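# Open top drawer of narrow three-drawer cabinet fully

## Task

Pull the uppermost drawer of the slim cabinet with three drawers fully open and leave it open; every other drawer in the room must end completely closed; no cabinet may be moved noticeably from its spot; the robot must not topple or finish leaning, or the task fails.

## Robot and tools

Robot: a Dexmate Vega on three wheels (two steerable front wheels), with a Z-folding torso (hip, knee, waist joints), a panning/tilting head with head_camera, and two 7-joint arms, each with a two-finger gripper and a wrist camera (left_wrist_camera, right_wrist_camera). It begins in the stand torso preset (hip 0.469, knee 1.617, waist 1.048). Footprint is about 0.70 m by 0.63 m; the front edge sits 0.35 m ahead of the base origin. Nothing prevents tipping, and a fallen robot stays down.

Frames: distances in metres. Base frame has its origin on the floor at the turning point (0.185 m behind the front axle), x forward, y left, z up. Hand positions (left_hand, right_hand) are reported in it; the hand point lies between the fingers, 0.033 m short of closed tips. Fingers point along hand z, close along hand y, and the camera-carrying back faces hand -x. base_odometry is in the frame the base had at scene start and counts only wheel rotation, so slip looks like travel; heading in rad, positive left. turned_by_wheels and turned_by_imu give rad turned since the previous result; the IMU also catches skids and shoves. base_tilt gives forward/right lean in degrees (about 2 degrees of bias).

Tool move: one action per call. Optional cameras list (head_camera, left_wrist_camera, right_wrist_camera, or all) picks returned images; an empty call returns state plus all images. An action is base and/or joints (optionally speeds, min_time_s), or target alone (optionally min_time_s). Parts run simultaneously.
- base: a single relative command from the current position. translate_m (metres, forward positive, -2 to 2), strafe_m (metres, left positive, -2 to 2; heading may drift about 0.02 rad), or rotate_rad (radians, counter-clockwise positive, -3.2 to 3.2). Front wheels re-steer first, up to about 1.1 s.
- joints: absolute angle targets in radians, keyed by joint name; unnamed joints keep old targets. Torso: torso_hip_rad 0 to 1.57, torso_knee_rad 0 to 3.141, torso_waist_rad -1.57 to 1.57; chest forward lean equals knee minus hip minus waist. Arms: shoulder pitch, shoulder yaw, upper arm roll, elbow, forearm roll, wrist pitch, wrist yaw, gripper per side (e.g. left_elbow_rad -3.041 to 0.214, 0 straight; gripper 0 closed to 0.785 open). Right shoulder pitch and right wrist pitch go down with negative values, the left ones with positive. Head: head_pan_rad, head_tilt_rad, head_camera_tilt_rad. Arm fold posture in key order: left 1, 0.5, -0.6, -2.5, 0, -0.9, 0; right -1, -0.5, 0.6, -2.5, 0, 0.9, 0.
- target: an absolute pose for one hand: side (left/right), x, y, z in base frame metres (-3 to 3), pitch_deg (90 fingers down, 0 level, -30 to 95), heading_deg (0 forward, counter-clockwise positive), optional roll_deg (default 0), optional line_only (true means refuse unless a straight path works). Checked against the robot only, not furniture. Status: reached (within 10 mm and 2 degrees), short with the error, or refused with a reason. If short (part of ...), resend the same target.
- speeds: per-action top speed, translate_m 0.04 to 0.5 m/s (default 0.3), strafe_m 0.04 to 0.3, rotate_rad 0.1 to 0.6. min_time_s (0.1 to 8) stretches arm and head motions.
When the robot leans forward beyond stand, holds something out, or pushes a door or drawer with the base, stay at or below default speed.

Tool wait: seconds 0 to 10, optional cameras; nothing new commanded. zoom_image: camera plus region [x0, y0, x1, y1] in pixels, at most 504 by 504, from that camera's latest image (head 896x560, wrists 672x420). finished_scene: scene = current scene number; irreversible, so only call it once the drawers are in their final state, and issue no further calls in that reply after ending the first scene.

Result lines: move says done or the worst status. base_status, joint_status, left_hand_status, right_hand_status report each motion: done, off_target (resting away from target, maybe still pushing), contact_stop (an arm pushed near full torque about 0.6 s; the whole arm or torso group stops and holds), time_out, not_followed / joint command not followed / pose unreachable (a self-collision check withheld targets, with a cause line), limit_stop_at_motor_heat, unfinished. on_its_own lists uncommanded behaviour. Driving into furniture does not stop the base; suspect contact if turned_by_imu exceeds 0.03 rad after a straight or sideways drive, or on any base time_out. A count near zero means blocked or a front wheel unable to steer; backing off or rotating may free it. A refused call cancels later move, wait and finished_scene calls in that reply.

Avoid: arms striking or squeezing each other (can end the scene); slamming drawers or hitting cabinets hard; dragging cabinets out of place; torque faults (arm freezes 10 s) from heavy pushing; motor overheating (MOTOR HOT at 65 C, shutdown at 80 C) from holding stretched or blocked poses, so retract an arm after any stop. Fold arms before low_lean_45, and keep the head from striking the chest when tilted. Pull drawers by hooking or gripping the handle smoothly, and check in images that the target drawer is fully out and others fully shut.

Each tool is called as name([rows], argument=value, ...), one row to a line, values as JSON.

## Session

move()

Scene clock: 0.00 s.
Joint torques (N m): no reading
Motor temperatures (°C): left_arm=[31 31 31 26 40 35 41] | right_arm=[30 27 33 31 36 36 33]
base_odometry: x=+0.000 y=+0.000 heading=+0.000
turned_by_wheels: +0.000
turned_by_imu: +0.000
base_tilt: forward=+0.0 right=+0.8
base_status: not commanded
joint_positions: torso_hip_rad=+0.469 torso_knee_rad=+1.617 torso_waist_rad=+1.048 left_shoulder_pitch_rad=+2.217 left_shoulder_yaw_rad=-0.014 left_upper_arm_roll_rad=-0.004 left_elbow_rad=-1.080 left_forearm_roll_rad=+0.010 left_wrist_pitch_rad=-0.495 left_wrist_yaw_rad=-0.006 left_gripper_rad=+0.005 right_shoulder_pitch_rad=-2.194 right_shoulder_yaw_rad=-0.002 right_upper_arm_roll_rad=+0.006 right_elbow_rad=-1.112 right_forearm_roll_rad=+0.018 right_wrist_pitch_rad=+0.493 right_wrist_yaw_rad=-0.008 right_gripper_rad=+0.005 head_pan_rad=+0.000 head_tilt_rad=+0.000 head_camera_tilt_rad=+0.000
joint_status: not commanded
chest: x=-0.0111 y=+0.0000 z=+1.4155 quat_wxyz=(+0.999, +0.000, +0.050, +0.000) (m; base frame)
left_hand: x=+0.1501 y=+0.2220 z=+0.6144 quat_wxyz=(+0.402, -0.001, +0.915, -0.004) pitch_deg=+42.6 heading_deg=-0.5 roll_deg=-0.7 back=up (m; base frame)
right_hand: x=+0.1852 y=-0.2398 z=+0.6293 quat_wxyz=(+0.427, +0.011, +0.904, -0.007) pitch_deg=+39.4 heading_deg=-1.6 roll_deg=-0.3 back=up (m; base frame)
pictures: head_camera, left_wrist_camera, right_wrist_camera

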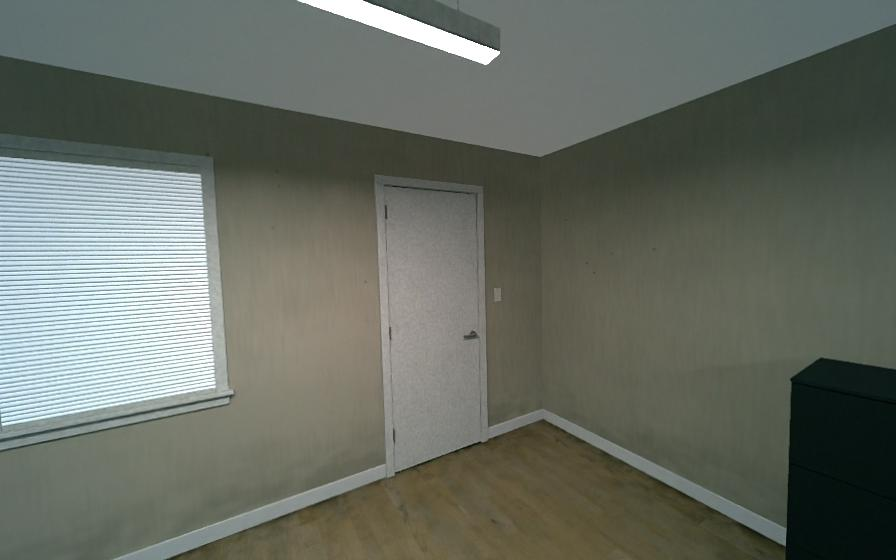

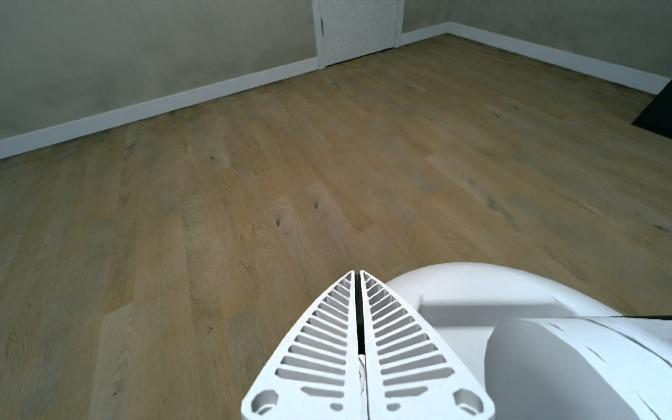

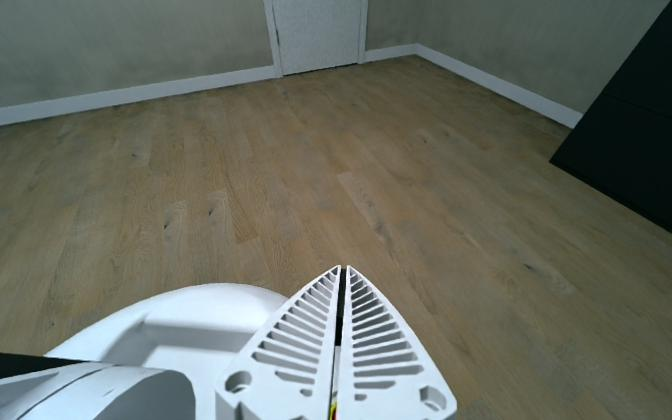

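move(joints={"head_pan_rad": -1.2, "head_camera_tilt_rad": 0.3}, cameras=["head_camera"])

move(joints={"head_pan_rad": -2.4, "head_camera_tilt_rad": 0.3}, cameras=["head_camera"])

move(joints={"head_pan_rad": 1.2, "head_camera_tilt_rad": 0.3}, cameras=["head_camera"])

move(joints={"head_pan_rad": 2.4, "head_camera_tilt_rad": 0.3}, cameras=["head_camera"])

Scene clock: 1.73 s.
Joint torques (N m): left_arm=[6.16 1.03 -1.81 -1.62 -0.05 -1.31 0.33] | right_arm=[-5.53 -0.04 0.65 -1.9 0.05 2.15 -0.07]
move: done
base_odometry: x=+0.000 y=+0.000 heading=+0.000
turned_by_wheels: +0.000
turned_by_imu: +0.000
base_tilt: forward=+0.1 right=+0.7
base_status: not commanded
joint_positions: torso_hip_rad=+0.469 torso_knee_rad=+1.617 torso_waist_rad=+1.048 left_shoulder_pitch_rad=+2.217 left_shoulder_yaw_rad=-0.014 left_upper_arm_roll_rad=-0.004 left_elbow_rad=-1.080 left_forearm_roll_rad=+0.010 left_wrist_pitch_rad=-0.495 left_wrist_yaw_rad=-0.006 left_gripper_rad=+0.005 right_shoulder_pitch_rad=-2.194 right_shoulder_yaw_rad=-0.002 right_upper_arm_roll_rad=+0.006 right_elbow_rad=-1.112 right_forearm_roll_rad=+0.018 right_wrist_pitch_rad=+0.493 right_wrist_yaw_rad=-0.008 right_gripper_rad=+0.005 head_pan_rad=-1.200 head_tilt_rad=+0.000 head_camera_tilt_rad=+0.300
joint_status: all done
chest: x=-0.0111 y=+0.0000 z=+1.4155 quat_wxyz=(+0.999, +0.000, +0.050, +0.000) (m; base frame)
left_hand: x=+0.1501 y=+0.2220 z=+0.6144 quat_wxyz=(+0.402, -0.001, +0.915, -0.004) pitch_deg=+42.6 heading_deg=-0.5 roll_deg=-0.7 back=up (m; base frame)
right_hand: x=+0.1852 y=-0.2398 z=+0.6293 quat_wxyz=(+0.427, +0.011, +0.904, -0.007) pitch_deg=+39.4 heading_deg=-1.6 roll_deg=-0.3 back=up (m; base frame)
pictures: head_camera

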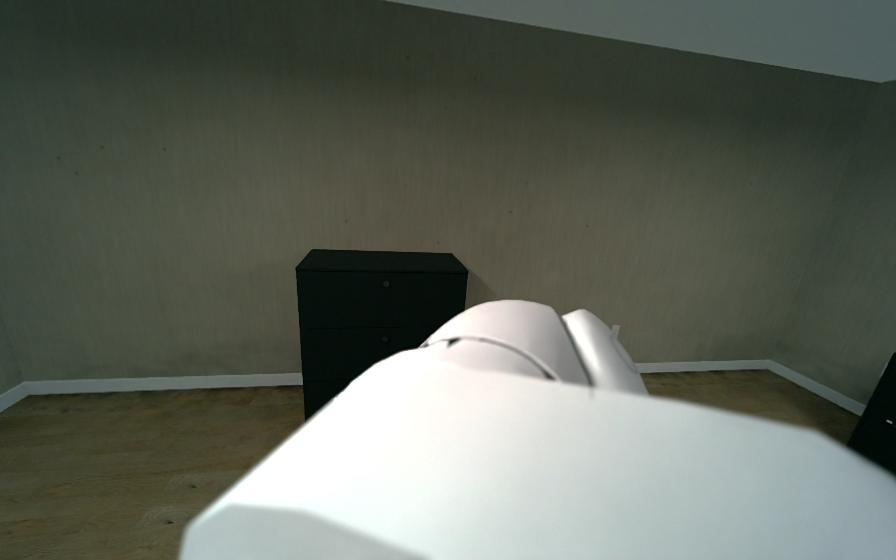

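Scene clock: 3.20 s.
Joint torques (N m): left_arm=[5.76 -0.59 -0.32 -2.01 0.06 -1.59 0.05] | right_arm=[-4.4 -0.17 0.66 -2.62 0.02 1.38 0.1]
move: done
base_odometry: x=+0.000 y=+0.000 heading=+0.000
turned_by_wheels: +0.000
turned_by_imu: +0.000
base_tilt: forward=+0.1 right=+0.7
base_status: not commanded
joint_positions: torso_hip_rad=+0.469 torso_knee_rad=+1.617 torso_waist_rad=+1.048 left_shoulder_pitch_rad=+2.217 left_shoulder_yaw_rad=-0.014 left_upper_arm_roll_rad=-0.004 left_elbow_rad=-1.080 left_forearm_roll_rad=+0.010 left_wrist_pitch_rad=-0.495 left_wrist_yaw_rad=-0.006 left_gripper_rad=+0.005 right_shoulder_pitch_rad=-2.194 right_shoulder_yaw_rad=-0.002 right_upper_arm_roll_rad=+0.006 right_elbow_rad=-1.112 right_forearm_roll_rad=+0.018 right_wrist_pitch_rad=+0.493 right_wrist_yaw_rad=-0.008 right_gripper_rad=+0.005 head_pan_rad=-2.400 head_tilt_rad=+0.000 head_camera_tilt_rad=+0.300
joint_status: all done
chest: x=-0.0111 y=+0.0000 z=+1.4155 quat_wxyz=(+0.999, +0.000, +0.050, +0.000) (m; base frame)
left_hand: x=+0.1501 y=+0.2220 z=+0.6144 quat_wxyz=(+0.402, -0.001, +0.915, -0.004) pitch_deg=+42.6 heading_deg=-0.5 roll_deg=-0.7 back=up (m; base frame)
right_hand: x=+0.1852 y=-0.2398 z=+0.6293 quat_wxyz=(+0.427, +0.011, +0.904, -0.007) pitch_deg=+39.4 heading_deg=-1.6 roll_deg=-0.3 back=up (m; base frame)
pictures: head_camera

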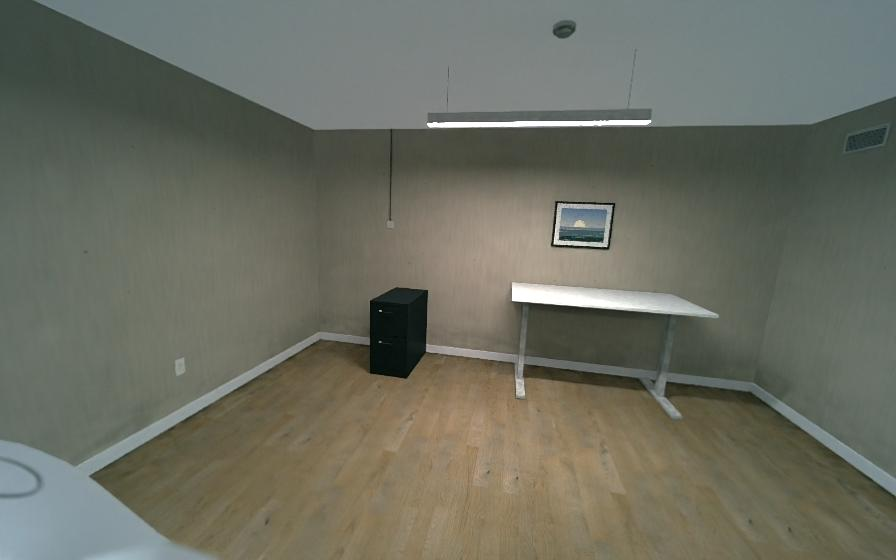

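Scene clock: 6.27 s.
Joint torques (N m): left_arm=[6.51 -0.85 -1.78 -2.55 0.1 -2.11 -0.12] | right_arm=[-5.4 -1.9 0.62 -1.97 -0.05 1.79 -0.03]
move: done
base_odometry: x=+0.000 y=+0.000 heading=+0.000
turned_by_wheels: +0.000
turned_by_imu: +0.000
base_tilt: forward=+0.1 right=+0.7
base_status: not commanded
joint_positions: torso_hip_rad=+0.469 torso_knee_rad=+1.617 torso_waist_rad=+1.048 left_shoulder_pitch_rad=+2.217 left_shoulder_yaw_rad=-0.014 left_upper_arm_roll_rad=-0.004 left_elbow_rad=-1.080 left_forearm_roll_rad=+0.010 left_wrist_pitch_rad=-0.495 left_wrist_yaw_rad=-0.006 left_gripper_rad=+0.005 right_shoulder_pitch_rad=-2.194 right_shoulder_yaw_rad=-0.002 right_upper_arm_roll_rad=+0.006 right_elbow_rad=-1.112 right_forearm_roll_rad=+0.018 right_wrist_pitch_rad=+0.493 right_wrist_yaw_rad=-0.008 right_gripper_rad=+0.005 head_pan_rad=+1.200 head_tilt_rad=+0.000 head_camera_tilt_rad=+0.300
joint_status: all done
chest: x=-0.0111 y=+0.0000 z=+1.4155 quat_wxyz=(+0.999, +0.000, +0.050, +0.000) (m; base frame)
left_hand: x=+0.1501 y=+0.2220 z=+0.6144 quat_wxyz=(+0.402, -0.001, +0.915, -0.004) pitch_deg=+42.6 heading_deg=-0.5 roll_deg=-0.7 back=up (m; base frame)
right_hand: x=+0.1852 y=-0.2398 z=+0.6293 quat_wxyz=(+0.427, +0.011, +0.904, -0.007) pitch_deg=+39.4 heading_deg=-1.6 roll_deg=-0.3 back=up (m; base frame)
pictures: head_camera

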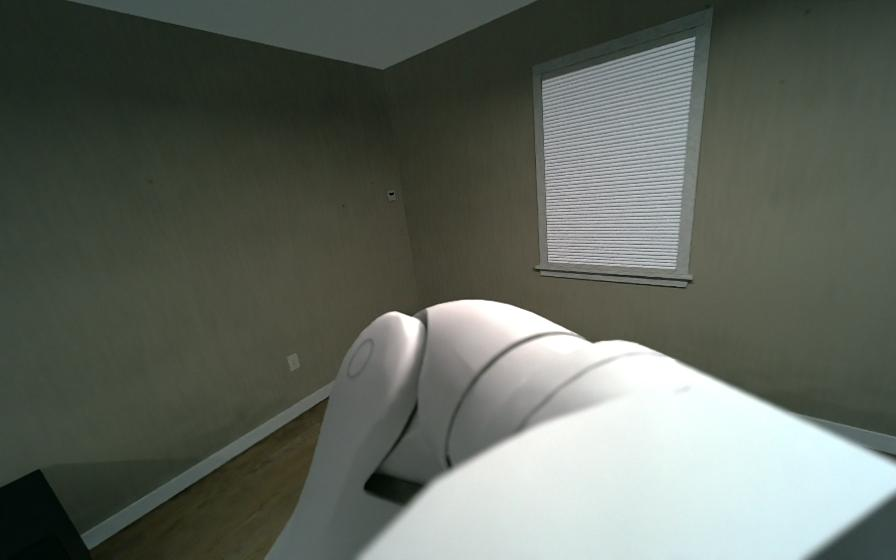

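Scene clock: 7.73 s.
Joint torques (N m): left_arm=[6.97 -0.79 -0.89 -3.82 -0.05 -1.75 -0.22] | right_arm=[-4.57 -0.7 0.28 -2.49 0.04 2.51 -0.02]
move: done
base_odometry: x=+0.000 y=+0.000 heading=+0.000
turned_by_wheels: +0.000
turned_by_imu: +0.000
base_tilt: forward=+0.1 right=+0.8
base_status: not commanded
joint_positions: torso_hip_rad=+0.469 torso_knee_rad=+1.617 torso_waist_rad=+1.048 left_shoulder_pitch_rad=+2.217 left_shoulder_yaw_rad=-0.014 left_upper_arm_roll_rad=-0.004 left_elbow_rad=-1.080 left_forearm_roll_rad=+0.010 left_wrist_pitch_rad=-0.495 left_wrist_yaw_rad=-0.006 left_gripper_rad=+0.005 right_shoulder_pitch_rad=-2.194 right_shoulder_yaw_rad=-0.002 right_upper_arm_roll_rad=+0.006 right_elbow_rad=-1.112 right_forearm_roll_rad=+0.018 right_wrist_pitch_rad=+0.493 right_wrist_yaw_rad=-0.008 right_gripper_rad=+0.005 head_pan_rad=+2.400 head_tilt_rad=+0.000 head_camera_tilt_rad=+0.300
joint_status: all done
chest: x=-0.0111 y=+0.0000 z=+1.4155 quat_wxyz=(+0.999, +0.000, +0.050, +0.000) (m; base frame)
left_hand: x=+0.1501 y=+0.2220 z=+0.6144 quat_wxyz=(+0.402, -0.001, +0.915, -0.004) pitch_deg=+42.6 heading_deg=-0.5 roll_deg=-0.7 back=up (m; base frame)
right_hand: x=+0.1852 y=-0.2398 z=+0.6293 quat_wxyz=(+0.427, +0.011, +0.904, -0.007) pitch_deg=+39.4 heading_deg=-1.6 roll_deg=-0.3 back=up (m; base frame)
pictures: head_camera

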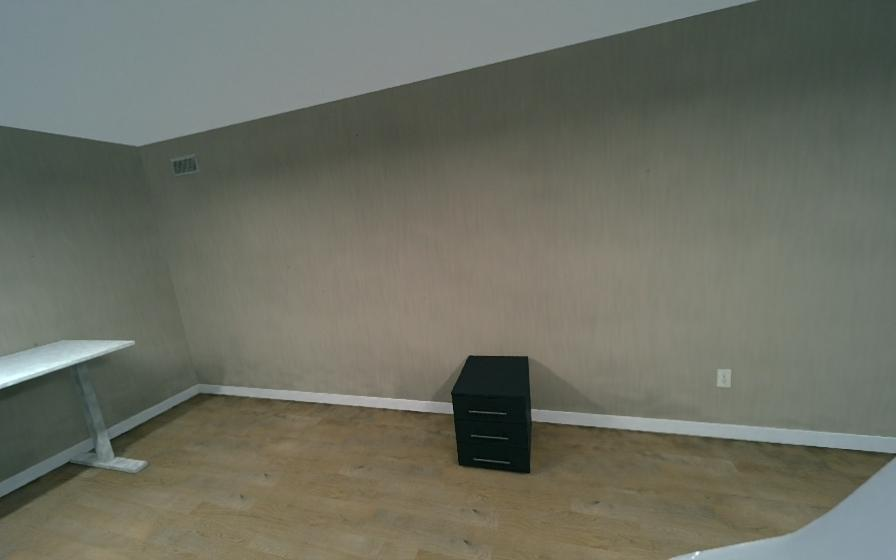

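zoom_image(camera="head_camera", region=[420, 330, 570, 490])

Scaled by 3.150 from the camera's 896x560 image, which has a finer 960x600 frame.

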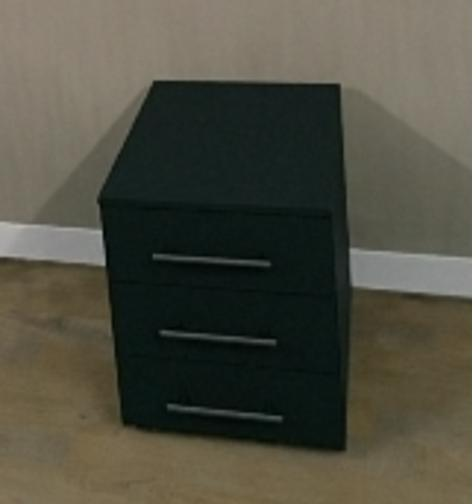

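move(base={"rotate_rad": 2.28}, joints={"head_pan_rad": 0, "head_camera_tilt_rad": 0.4}, cameras=["all"])

Scene clock: 13.80 s.
Joint torques (N m): left_arm=[6.31 0.28 -0.54 -1.86 -0.01 -2.02 0.09] | right_arm=[-5.1 -1.65 0.24 -1.94 0.23 2.03 0.08]
move: done
base_odometry: x=+0.003 y=-0.001 heading=+2.287
turned_by_wheels: +2.287
turned_by_imu: +2.275
base_tilt: forward=+0.0 right=+0.8
base_status: done
joint_positions: torso_hip_rad=+0.469 torso_knee_rad=+1.617 torso_waist_rad=+1.048 left_shoulder_pitch_rad=+2.217 left_shoulder_yaw_rad=-0.014 left_upper_arm_roll_rad=-0.004 left_elbow_rad=-1.080 left_forearm_roll_rad=+0.010 left_wrist_pitch_rad=-0.495 left_wrist_yaw_rad=-0.006 left_gripper_rad=+0.005 right_shoulder_pitch_rad=-2.194 right_shoulder_yaw_rad=-0.002 right_upper_arm_roll_rad=+0.006 right_elbow_rad=-1.112 right_forearm_roll_rad=+0.018 right_wrist_pitch_rad=+0.493 right_wrist_yaw_rad=-0.008 right_gripper_rad=+0.005 head_pan_rad=+0.000 head_tilt_rad=+0.000 head_camera_tilt_rad=+0.400
joint_status: all done
chest: x=-0.0111 y=+0.0000 z=+1.4155 quat_wxyz=(+0.999, +0.000, +0.050, +0.000) (m; base frame)
left_hand: x=+0.1501 y=+0.2220 z=+0.6144 quat_wxyz=(+0.402, -0.001, +0.915, -0.004) pitch_deg=+42.6 heading_deg=-0.5 roll_deg=-0.7 back=up (m; base frame)
right_hand: x=+0.1852 y=-0.2398 z=+0.6293 quat_wxyz=(+0.427, +0.011, +0.904, -0.007) pitch_deg=+39.4 heading_deg=-1.6 roll_deg=-0.3 back=up (m; base frame)
pictures: head_camera, left_wrist_camera, right_wrist_camera

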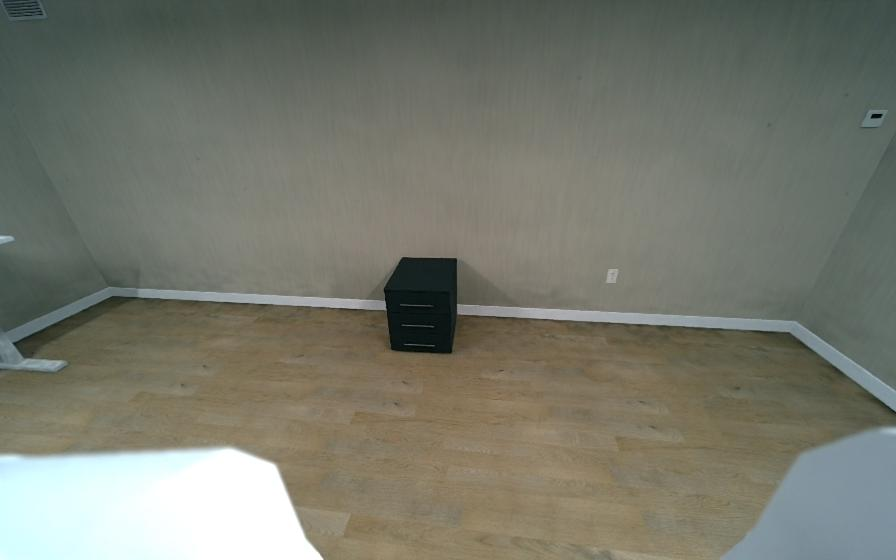

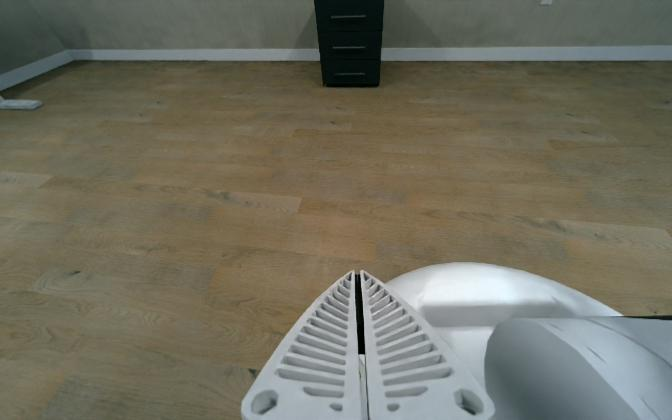

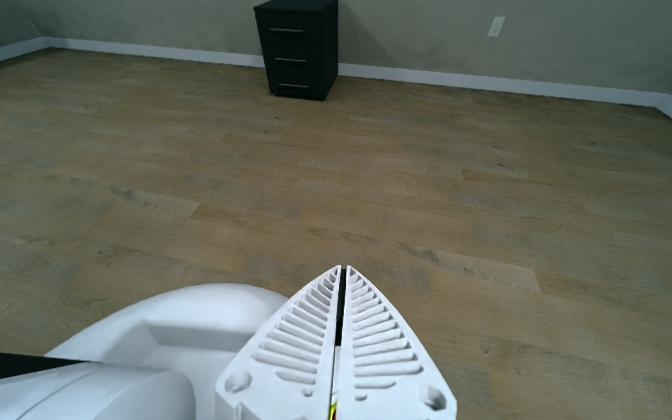

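move(base={"rotate_rad": -0.055}, joints={"left_shoulder_pitch_rad": 1.6, "left_elbow_rad": -1.8, "left_wrist_pitch_rad": -0.3, "right_shoulder_pitch_rad": -1.6, "right_elbow_rad": -2.2, "right_wrist_pitch_rad": 0.0}, cameras=[])

move(base={"translate_m": 0.7}, joints={"torso_hip_rad": 0.15, "torso_knee_rad": 0.9, "torso_waist_rad": 0.2, "head_camera_tilt_rad": 0.1}, cameras=["all"])

Scene clock: 20.40 s.
Joint torques (N m): left_arm=[-19.26 -0.97 -0.67 -7.81 -0.29 -1.85 -0.14] | right_arm=[23.9 -0.6 0.34 -7.74 -0.02 1.79 -0.13]
move: done
base_odometry: x=+0.003 y=-0.001 heading=+2.232
turned_by_wheels: -0.055
turned_by_imu: -0.055
base_tilt: forward=+0.0 right=+0.8
base_status: done
joint_positions: torso_hip_rad=+0.469 torso_knee_rad=+1.617 torso_waist_rad=+1.048 left_shoulder_pitch_rad=+1.600 left_shoulder_yaw_rad=-0.014 left_upper_arm_roll_rad=-0.004 left_elbow_rad=-1.800 left_forearm_roll_rad=+0.010 left_wrist_pitch_rad=-0.300 left_wrist_yaw_rad=-0.006 left_gripper_rad=+0.005 right_shoulder_pitch_rad=-1.603 right_shoulder_yaw_rad=-0.002 right_upper_arm_roll_rad=+0.006 right_elbow_rad=-2.196 right_forearm_roll_rad=+0.018 right_wrist_pitch_rad=+0.002 right_wrist_yaw_rad=-0.008 right_gripper_rad=+0.005 head_pan_rad=+0.000 head_tilt_rad=+0.000 head_camera_tilt_rad=+0.400
joint_status: all done
chest: x=-0.0111 y=+0.0000 z=+1.4155 quat_wxyz=(+0.999, +0.000, +0.050, +0.000) (m; base frame)
left_hand: x=+0.6332 y=+0.2281 z=+1.2274 quat_wxyz=(+0.833, -0.001, +0.553, +0.000) pitch_deg=-22.9 heading_deg=+0.1 roll_deg=-0.1 back=up (m; base frame)
right_hand: x=+0.6008 y=-0.2354 z=+1.3659 quat_wxyz=(+0.859, +0.008, +0.512, +0.003) pitch_deg=-28.3 heading_deg=-0.8 roll_deg=+1.1 back=up (m; base frame)
pictures: none
No camera images: "cameras" was empty.

Scene clock: 24.83 s.
Joint torques (N m): left_arm=[-8.42 1.11 -0.47 -6.96 0.08 -1.9 -0.02] | right_arm=[15.1 -1.54 0.25 -8.33 0.02 2.25 -0.16]
move: done
base_odometry: x=-0.428 y=+0.551 heading=+2.232
turned_by_wheels: +0.001
turned_by_imu: +0.000
base_tilt: forward=+0.1 right=+0.7
base_status: done
joint_positions: torso_hip_rad=+0.150 torso_knee_rad=+0.900 torso_waist_rad=+0.200 left_shoulder_pitch_rad=+1.600 left_shoulder_yaw_rad=-0.014 left_upper_arm_roll_rad=-0.004 left_elbow_rad=-1.800 left_forearm_roll_rad=+0.010 left_wrist_pitch_rad=-0.300 left_wrist_yaw_rad=-0.006 left_gripper_rad=+0.005 right_shoulder_pitch_rad=-1.600 right_shoulder_yaw_rad=-0.002 right_upper_arm_roll_rad=+0.006 right_elbow_rad=-2.200 right_forearm_roll_rad=+0.018 right_wrist_pitch_rad=+0.000 right_wrist_yaw_rad=-0.008 right_gripper_rad=+0.005 head_pan_rad=+0.000 head_tilt_rad=+0.000 head_camera_tilt_rad=+0.100
joint_status: all done
chest: x=+0.0954 y=+0.0000 z=+1.2027 quat_wxyz=(+0.962, +0.000, +0.272, +0.000) (m; base frame)
left_hand: x=+0.5939 y=+0.2281 z=+0.7533 quat_wxyz=(+0.689, -0.001, +0.725, +0.001) pitch_deg=+2.9 heading_deg=+0.1 roll_deg=+0.0 back=up (m; base frame)
right_hand: x=+0.6256 y=-0.2354 z=+0.8949 quat_wxyz=(+0.724, +0.009, +0.690, +0.001) pitch_deg=-2.8 heading_deg=-0.7 roll_deg=+0.8 back=up (m; base frame)
pictures: head_camera, left_wrist_camera, right_wrist_camera

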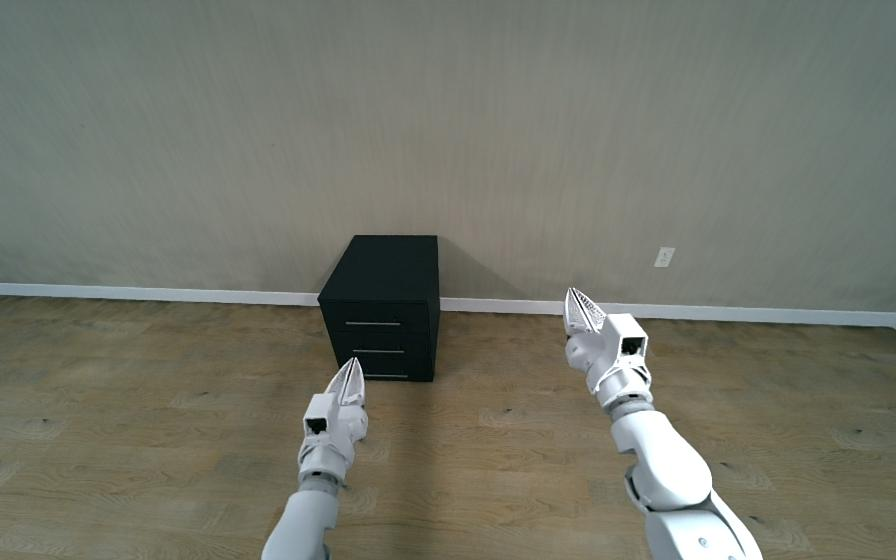

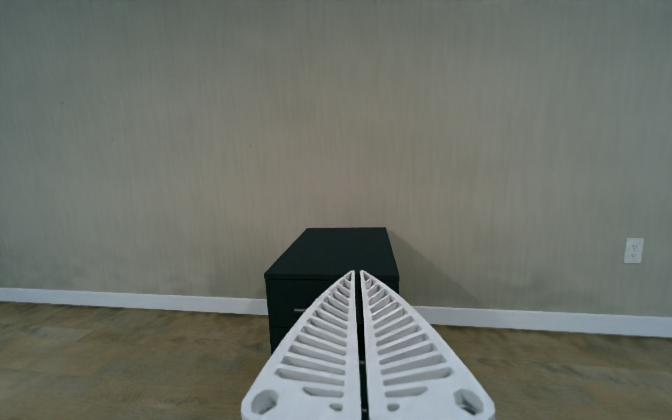

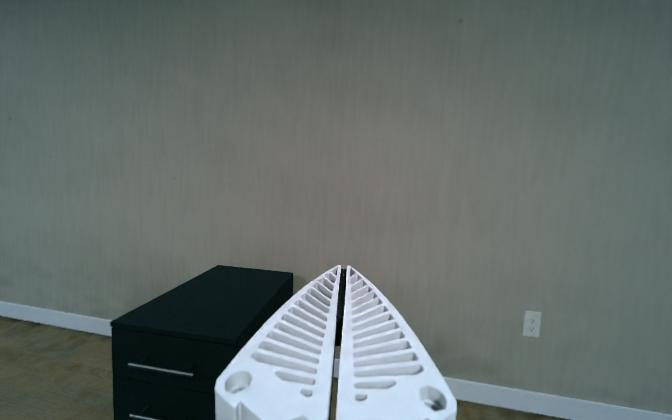

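zoom_image(camera="head_camera", region=[300, 220, 460, 390])

zoom_image(camera="right_wrist_camera", region=[90, 250, 300, 420])

Scaled by 2.965 from the camera's 896x560 image, which has a finer 960x600 frame.

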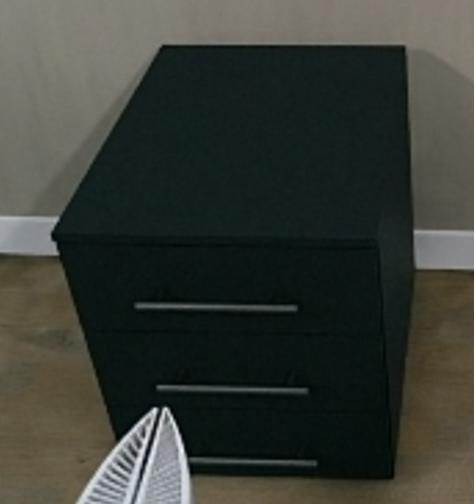

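Scaled by 2.400 from the camera's 672x420 image, which has a finer 960x600 frame.

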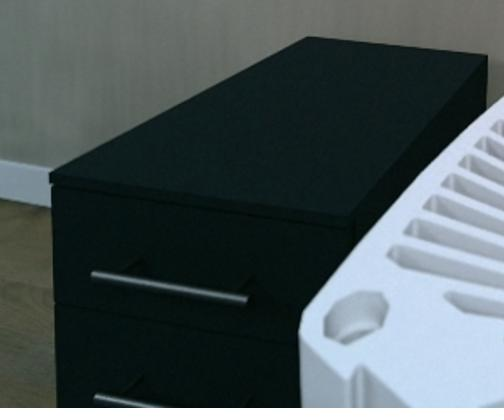

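move(target={"side": "left", "x": 0.72, "y": 0.305, "z": 0.42, "pitch_deg": 0, "heading_deg": 0, "roll_deg": 90}, cameras=["all"])

Scene clock: 26.50 s.
Joint torques (N m): left_arm=[-9.06 0.02 -1.12 -6.43 0.3 -1.43 -0.07] | right_arm=[16.6 -1.75 0.93 -7.71 0.1 1.78 0.09]
move: refused
base_odometry: x=-0.428 y=+0.551 heading=+2.232
turned_by_wheels: +0.000
turned_by_imu: +0.000
base_tilt: forward=+0.1 right=+0.8
base_status: not commanded
joint_positions: torso_hip_rad=+0.150 torso_knee_rad=+0.900 torso_waist_rad=+0.200 left_shoulder_pitch_rad=+1.600 left_shoulder_yaw_rad=-0.014 left_upper_arm_roll_rad=-0.004 left_elbow_rad=-1.800 left_forearm_roll_rad=+0.010 left_wrist_pitch_rad=-0.300 left_wrist_yaw_rad=-0.006 left_gripper_rad=+0.005 right_shoulder_pitch_rad=-1.600 right_shoulder_yaw_rad=-0.002 right_upper_arm_roll_rad=+0.006 right_elbow_rad=-2.200 right_forearm_roll_rad=+0.018 right_wrist_pitch_rad=+0.000 right_wrist_yaw_rad=-0.008 right_gripper_rad=+0.005 head_pan_rad=+0.000 head_tilt_rad=+0.000 head_camera_tilt_rad=+0.100
joint_status: not commanded
chest: x=+0.0954 y=+0.0000 z=+1.2027 quat_wxyz=(+0.962, +0.000, +0.272, +0.000) (m; base frame)
left_hand: x=+0.5939 y=+0.2281 z=+0.7533 quat_wxyz=(+0.689, -0.001, +0.725, +0.001) pitch_deg=+2.9 heading_deg=+0.1 roll_deg=+0.0 back=up (m; base frame)
left_hand_status: refused: no posture of the arm gets there (out of reach): the closest leaves the hand 15.6 cm and 6 deg from the pose. Nothing moved.
right_hand: x=+0.6256 y=-0.2354 z=+0.8949 quat_wxyz=(+0.724, +0.009, +0.690, +0.001) pitch_deg=-2.8 heading_deg=-0.7 roll_deg=+0.8 back=up (m; base frame)
pictures: head_camera, left_wrist_camera, right_wrist_camera

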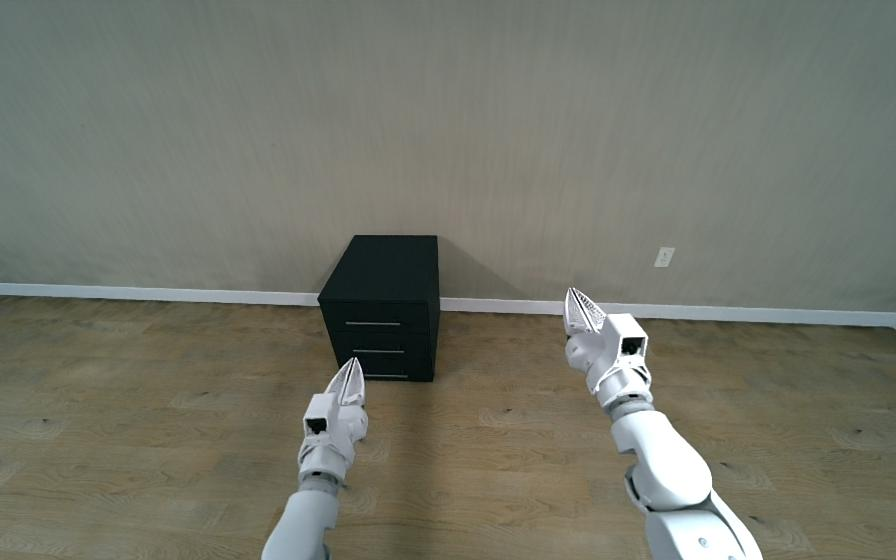

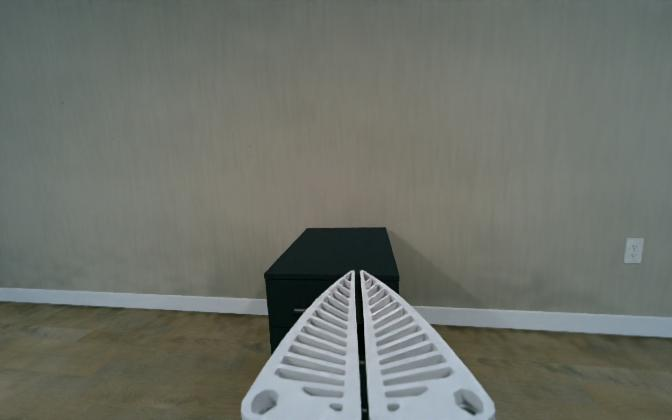

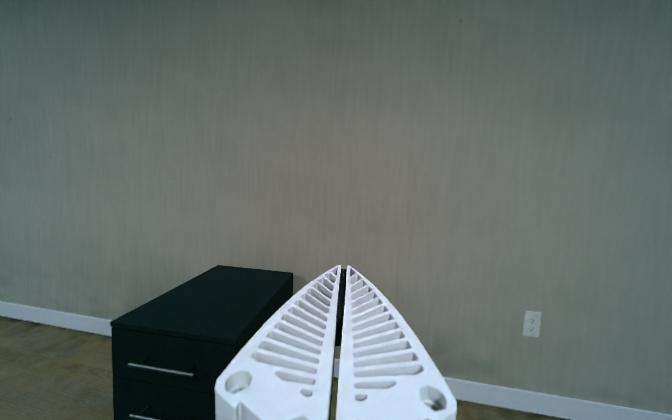

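move(joints={"torso_hip_rad": 0.0, "torso_knee_rad": 0.4, "torso_waist_rad": -0.4, "head_camera_tilt_rad": -0.1, "right_shoulder_pitch_rad": -1.3}, cameras=[])

move(target={"side": "left", "x": 0.64, "y": 0.305, "z": 0.42, "pitch_deg": 0, "heading_deg": 0, "roll_deg": 90}, cameras=["all"])

Scene clock: 31.10 s.
Joint torques (N m): left_arm=[-1.67 -1.28 -1.01 -6.69 0.05 -2.14 -0.1] | right_arm=[16.6 -0.59 0.42 -7.42 0.08 2.18 -0.15]
move: done
base_odometry: x=-0.428 y=+0.551 heading=+2.232
turned_by_wheels: +0.000
turned_by_imu: +0.000
base_tilt: forward=+0.0 right=+0.7
base_status: not commanded
joint_positions: torso_hip_rad=+0.001 torso_knee_rad=+0.400 torso_waist_rad=-0.400 left_shoulder_pitch_rad=+1.600 left_shoulder_yaw_rad=-0.014 left_upper_arm_roll_rad=-0.004 left_elbow_rad=-1.800 left_forearm_roll_rad=+0.010 left_wrist_pitch_rad=-0.300 left_wrist_yaw_rad=-0.006 left_gripper_rad=+0.005 right_shoulder_pitch_rad=-1.301 right_shoulder_yaw_rad=-0.002 right_upper_arm_roll_rad=+0.006 right_elbow_rad=-2.200 right_forearm_roll_rad=+0.018 right_wrist_pitch_rad=+0.000 right_wrist_yaw_rad=-0.008 right_gripper_rad=+0.005 head_pan_rad=+0.000 head_tilt_rad=+0.000 head_camera_tilt_rad=-0.100
joint_status: all done
chest: x=+0.1019 y=+0.0000 z=+0.9863 quat_wxyz=(+0.921, +0.000, +0.389, +0.000) (m; base frame)
left_hand: x=+0.4741 y=+0.2281 z=+0.4278 quat_wxyz=(+0.593, -0.001, +0.805, +0.001) pitch_deg=+17.2 heading_deg=+0.1 roll_deg=+0.0 back=up (m; base frame)
right_hand: x=+0.6470 y=-0.2354 z=+0.7055 quat_wxyz=(+0.741, +0.009, +0.671, +0.001) pitch_deg=-5.7 heading_deg=-0.7 roll_deg=+0.8 back=up (m; base frame)
pictures: none
No camera images: "cameras" was empty.

Scene clock: 37.10 s.
Joint torques (N m): left_arm=[-14.25 4.75 -3.89 -4.48 -0.8 0.33 -1.24] | right_arm=[16.33 -0.71 0.41 -7.92 0.05 2.37 -0.13]
move: done
base_odometry: x=-0.428 y=+0.551 heading=+2.232
turned_by_wheels: +0.000
turned_by_imu: +0.000
base_tilt: forward=+0.1 right=+0.7
base_status: not commanded
joint_positions: torso_hip_rad=+0.001 torso_knee_rad=+0.400 torso_waist_rad=-0.400 left_shoulder_pitch_rad=+0.958 left_shoulder_yaw_rad=-0.035 left_upper_arm_roll_rad=-0.331 left_elbow_rad=-1.081 left_forearm_roll_rad=-1.373 left_wrist_pitch_rad=+0.271 left_wrist_yaw_rad=-0.709 left_gripper_rad=+0.005 right_shoulder_pitch_rad=-1.300 right_shoulder_yaw_rad=-0.002 right_upper_arm_roll_rad=+0.006 right_elbow_rad=-2.200 right_forearm_roll_rad=+0.018 right_wrist_pitch_rad=+0.000 right_wrist_yaw_rad=-0.008 right_gripper_rad=+0.005 head_pan_rad=+0.000 head_tilt_rad=+0.000 head_camera_tilt_rad=-0.100
joint_status: not commanded
chest: x=+0.1019 y=+0.0000 z=+0.9863 quat_wxyz=(+0.921, +0.000, +0.389, +0.000) (m; base frame)
left_hand: x=+0.6392 y=+0.3045 z=+0.4195 quat_wxyz=(+0.501, -0.499, +0.502, -0.498) pitch_deg=+0.1 heading_deg=-0.1 roll_deg=-89.7 (m; base frame)
left_hand_status: reached (straight line, planned for 4.7 s): 1 mm and 0.3 deg off.
right_hand: x=+0.6471 y=-0.2354 z=+0.7057 quat_wxyz=(+0.741, +0.009, +0.671, +0.001) pitch_deg=-5.7 heading_deg=-0.7 roll_deg=+0.8 back=up (m; base frame)
pictures: head_camera, left_wrist_camera, right_wrist_camera

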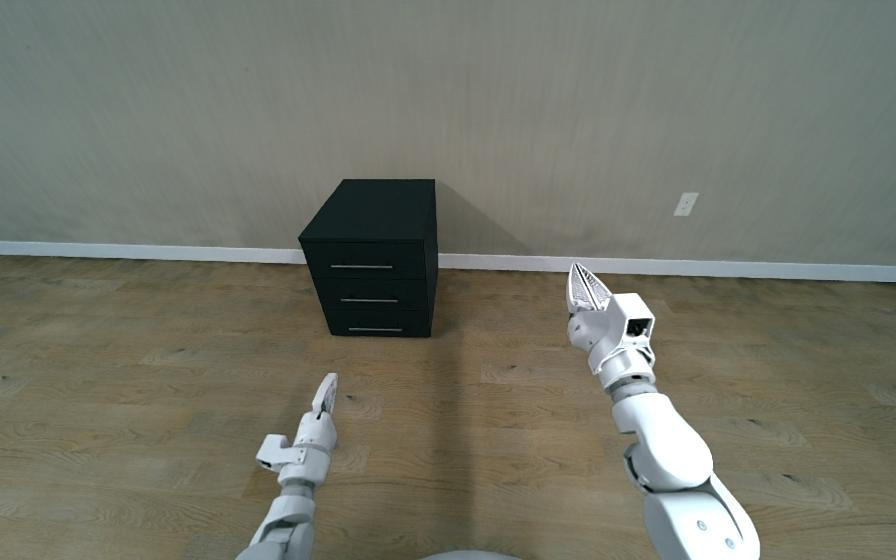

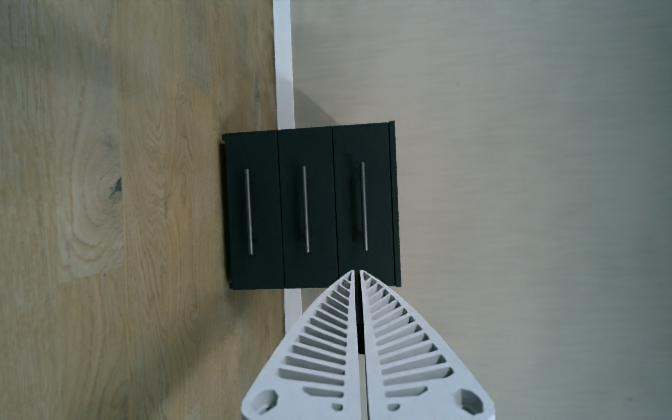

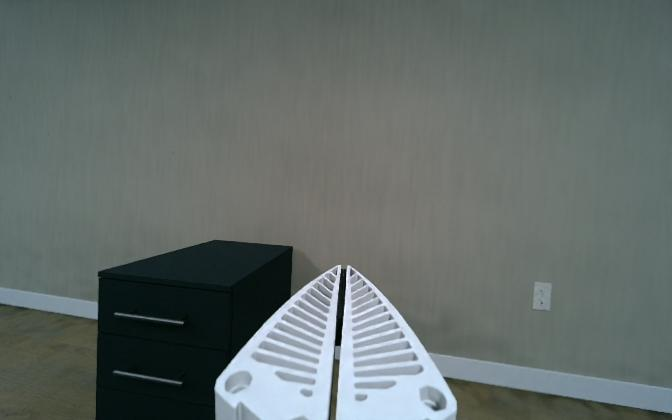

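move(base={"translate_m": 0.24}, joints={"left_gripper_rad": 0.4}, cameras=["all"])

Scene clock: 40.23 s.
Joint torques (N m): left_arm=[-13.15 5.32 -4.25 -4.88 -0.79 -0.25 -1.35] | right_arm=[16.71 -1.79 0.43 -8.75 0.18 2.75 -0.15]
move: done
base_odometry: x=-0.575 y=+0.740 heading=+2.233
turned_by_wheels: +0.001
turned_by_imu: +0.001
base_tilt: forward=+0.1 right=+0.7
base_status: done
joint_positions: torso_hip_rad=+0.001 torso_knee_rad=+0.400 torso_waist_rad=-0.400 left_shoulder_pitch_rad=+0.955 left_shoulder_yaw_rad=-0.035 left_upper_arm_roll_rad=-0.333 left_elbow_rad=-1.077 left_forearm_roll_rad=-1.377 left_wrist_pitch_rad=+0.274 left_wrist_yaw_rad=-0.710 left_gripper_rad=+0.400 right_shoulder_pitch_rad=-1.300 right_shoulder_yaw_rad=-0.002 right_upper_arm_roll_rad=+0.006 right_elbow_rad=-2.200 right_forearm_roll_rad=+0.018 right_wrist_pitch_rad=+0.000 right_wrist_yaw_rad=-0.008 right_gripper_rad=+0.005 head_pan_rad=+0.000 head_tilt_rad=+0.000 head_camera_tilt_rad=-0.100
joint_status: all done
chest: x=+0.1019 y=+0.0000 z=+0.9863 quat_wxyz=(+0.921, +0.000, +0.389, +0.000) (m; base frame)
left_hand: x=+0.6399 y=+0.3048 z=+0.4197 quat_wxyz=(+0.500, -0.500, +0.500, -0.500) pitch_deg=+0.0 heading_deg=+0.0 roll_deg=+90.0 (m; base frame)
right_hand: x=+0.6471 y=-0.2354 z=+0.7057 quat_wxyz=(+0.741, +0.009, +0.671, +0.001) pitch_deg=-5.7 heading_deg=-0.7 roll_deg=+0.8 back=up (m; base frame)
pictures: head_camera, left_wrist_camera, right_wrist_camera

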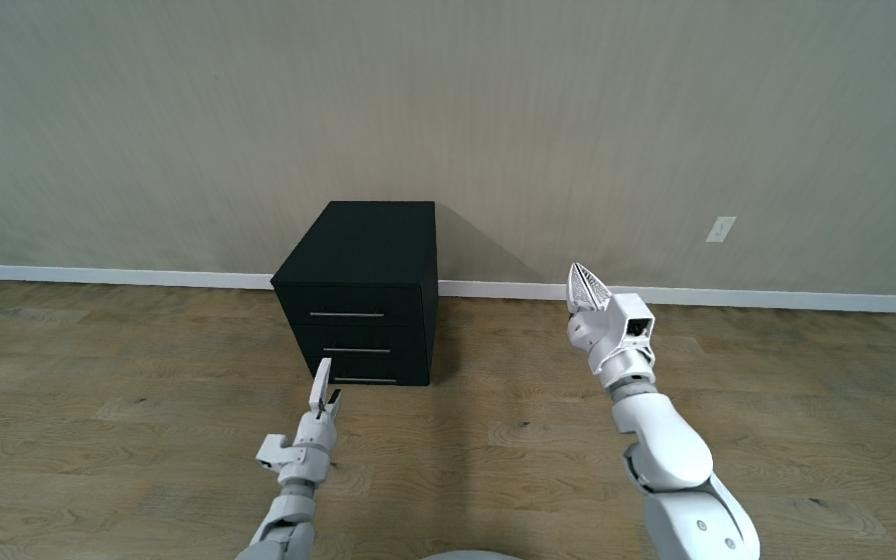

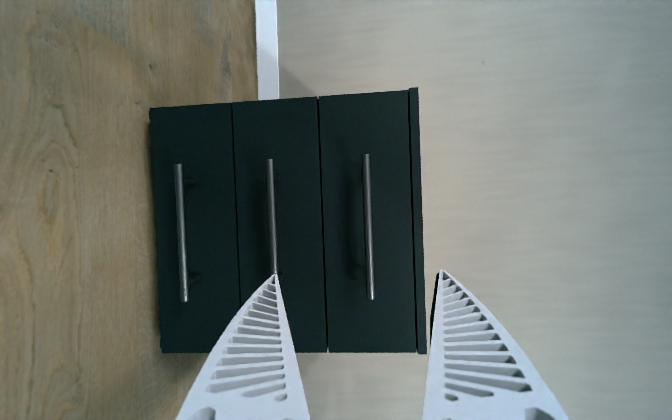

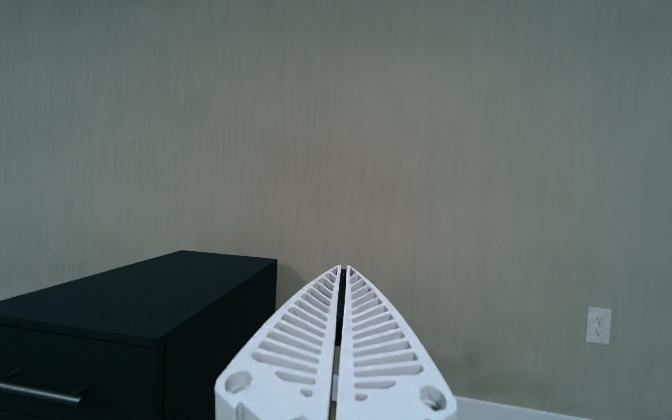

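move(target={"side": "left", "x": 0.64, "y": 0.295, "z": 0.438, "pitch_deg": 0, "heading_deg": 0, "roll_deg": -90}, cameras=["left_wrist_camera"])

move(base={"translate_m": 0.15}, cameras=["all"])

zoom_image(camera="left_wrist_camera", region=[230, 90, 480, 340])

Scene clock: 42.80 s.
Joint torques (N m): left_arm=[-3.22 0.61 1.96 -6.71 -0.7 -0.36 -0.63] | right_arm=[15.32 -2.01 0.07 -9.21 0.09 2.92 0.04]
move: done
base_odometry: x=-0.575 y=+0.740 heading=+2.233
turned_by_wheels: +0.000
turned_by_imu: +0.000
base_tilt: forward=+0.1 right=+0.8
base_status: not commanded
joint_positions: torso_hip_rad=+0.001 torso_knee_rad=+0.400 torso_waist_rad=-0.400 left_shoulder_pitch_rad=+1.009 left_shoulder_yaw_rad=-0.071 left_upper_arm_roll_rad=-0.325 left_elbow_rad=-1.210 left_forearm_roll_rad=-1.384 left_wrist_pitch_rad=+0.276 left_wrist_yaw_rad=-0.636 left_gripper_rad=+0.400 right_shoulder_pitch_rad=-1.300 right_shoulder_yaw_rad=-0.002 right_upper_arm_roll_rad=+0.006 right_elbow_rad=-2.200 right_forearm_roll_rad=+0.018 right_wrist_pitch_rad=+0.000 right_wrist_yaw_rad=-0.008 right_gripper_rad=+0.005 head_pan_rad=+0.000 head_tilt_rad=+0.000 head_camera_tilt_rad=-0.100
joint_status: not commanded
chest: x=+0.1019 y=+0.0000 z=+0.9863 quat_wxyz=(+0.921, +0.000, +0.389, +0.000) (m; base frame)
left_hand: x=+0.6400 y=+0.2954 z=+0.4375 quat_wxyz=(+0.500, -0.500, +0.500, -0.500) pitch_deg=+0.0 heading_deg=+0.0 roll_deg=-90.0 (m; base frame)
left_hand_status: reached (straight line, planned for 0.8 s): 1 mm and 0.0 deg off.
right_hand: x=+0.6471 y=-0.2354 z=+0.7057 quat_wxyz=(+0.741, +0.009, +0.671, +0.001) pitch_deg=-5.7 heading_deg=-0.7 roll_deg=+0.8 back=up (m; base frame)
pictures: left_wrist_camera

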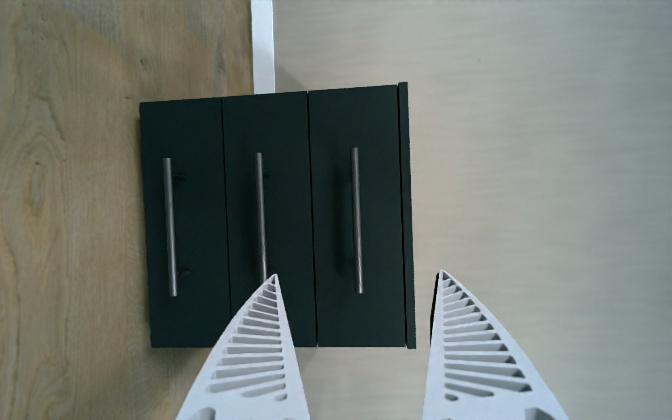

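Scene clock: 44.73 s.
Joint torques (N m): left_arm=[-4.01 -1.43 1.73 -5.68 -0.88 -0.11 -0.84] | right_arm=[15.51 0.15 0.73 -8.14 0.17 2.02 -0.1]
move: done
base_odometry: x=-0.668 y=+0.859 heading=+2.234
turned_by_wheels: +0.001
turned_by_imu: +0.001
base_tilt: forward=+0.1 right=+0.7
base_status: done
joint_positions: torso_hip_rad=+0.001 torso_knee_rad=+0.400 torso_waist_rad=-0.400 left_shoulder_pitch_rad=+1.010 left_shoulder_yaw_rad=-0.072 left_upper_arm_roll_rad=-0.325 left_elbow_rad=-1.213 left_forearm_roll_rad=-1.384 left_wrist_pitch_rad=+0.276 left_wrist_yaw_rad=-0.634 left_gripper_rad=+0.400 right_shoulder_pitch_rad=-1.300 right_shoulder_yaw_rad=-0.002 right_upper_arm_roll_rad=+0.006 right_elbow_rad=-2.200 right_forearm_roll_rad=+0.018 right_wrist_pitch_rad=+0.000 right_wrist_yaw_rad=-0.008 right_gripper_rad=+0.005 head_pan_rad=+0.000 head_tilt_rad=+0.000 head_camera_tilt_rad=-0.100
joint_status: not commanded
chest: x=+0.1019 y=+0.0000 z=+0.9863 quat_wxyz=(+0.921, +0.000, +0.389, +0.000) (m; base frame)
left_hand: x=+0.6400 y=+0.2952 z=+0.4380 quat_wxyz=(+0.500, -0.500, +0.500, -0.500) pitch_deg=+0.0 heading_deg=+0.0 roll_deg=-90.0 (m; base frame)
right_hand: x=+0.6471 y=-0.2354 z=+0.7057 quat_wxyz=(+0.741, +0.009, +0.671, +0.001) pitch_deg=-5.7 heading_deg=-0.7 roll_deg=+0.8 back=up (m; base frame)
pictures: head_camera, left_wrist_camera, right_wrist_camera

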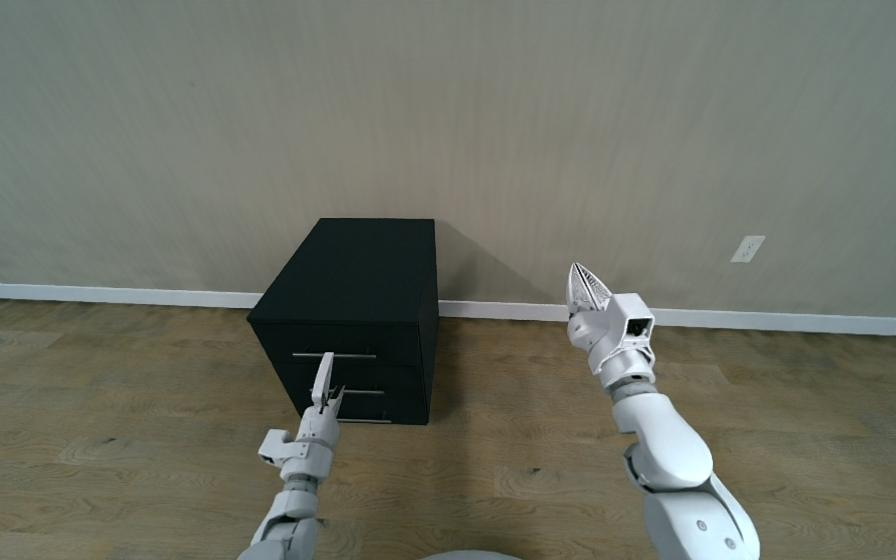

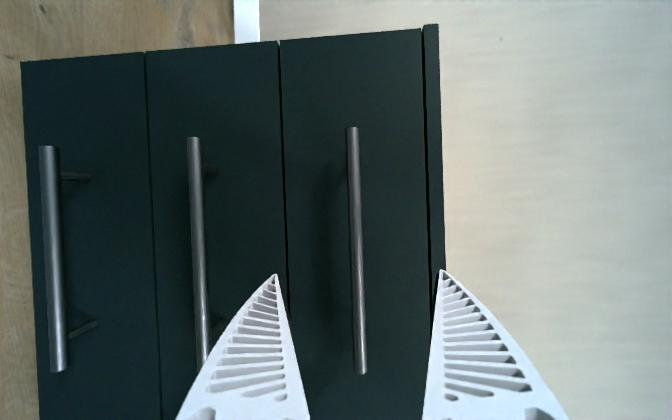

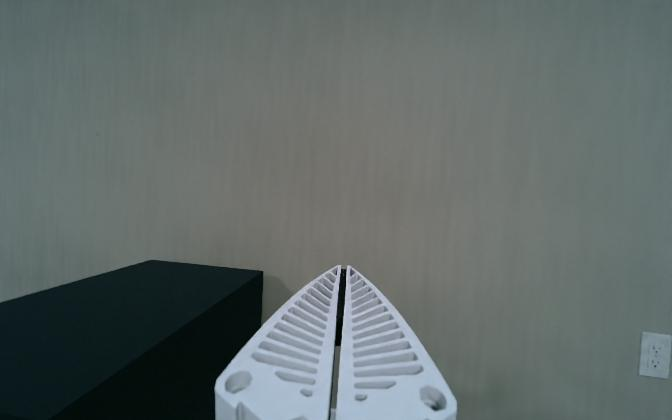

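Scaled by 2.016 from the camera's 672x420 image, which has a finer 960x600 frame.

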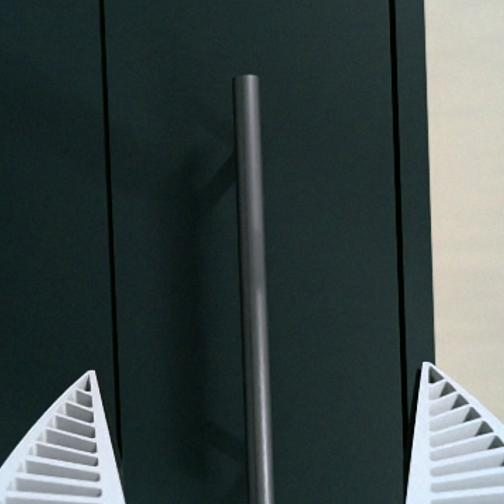

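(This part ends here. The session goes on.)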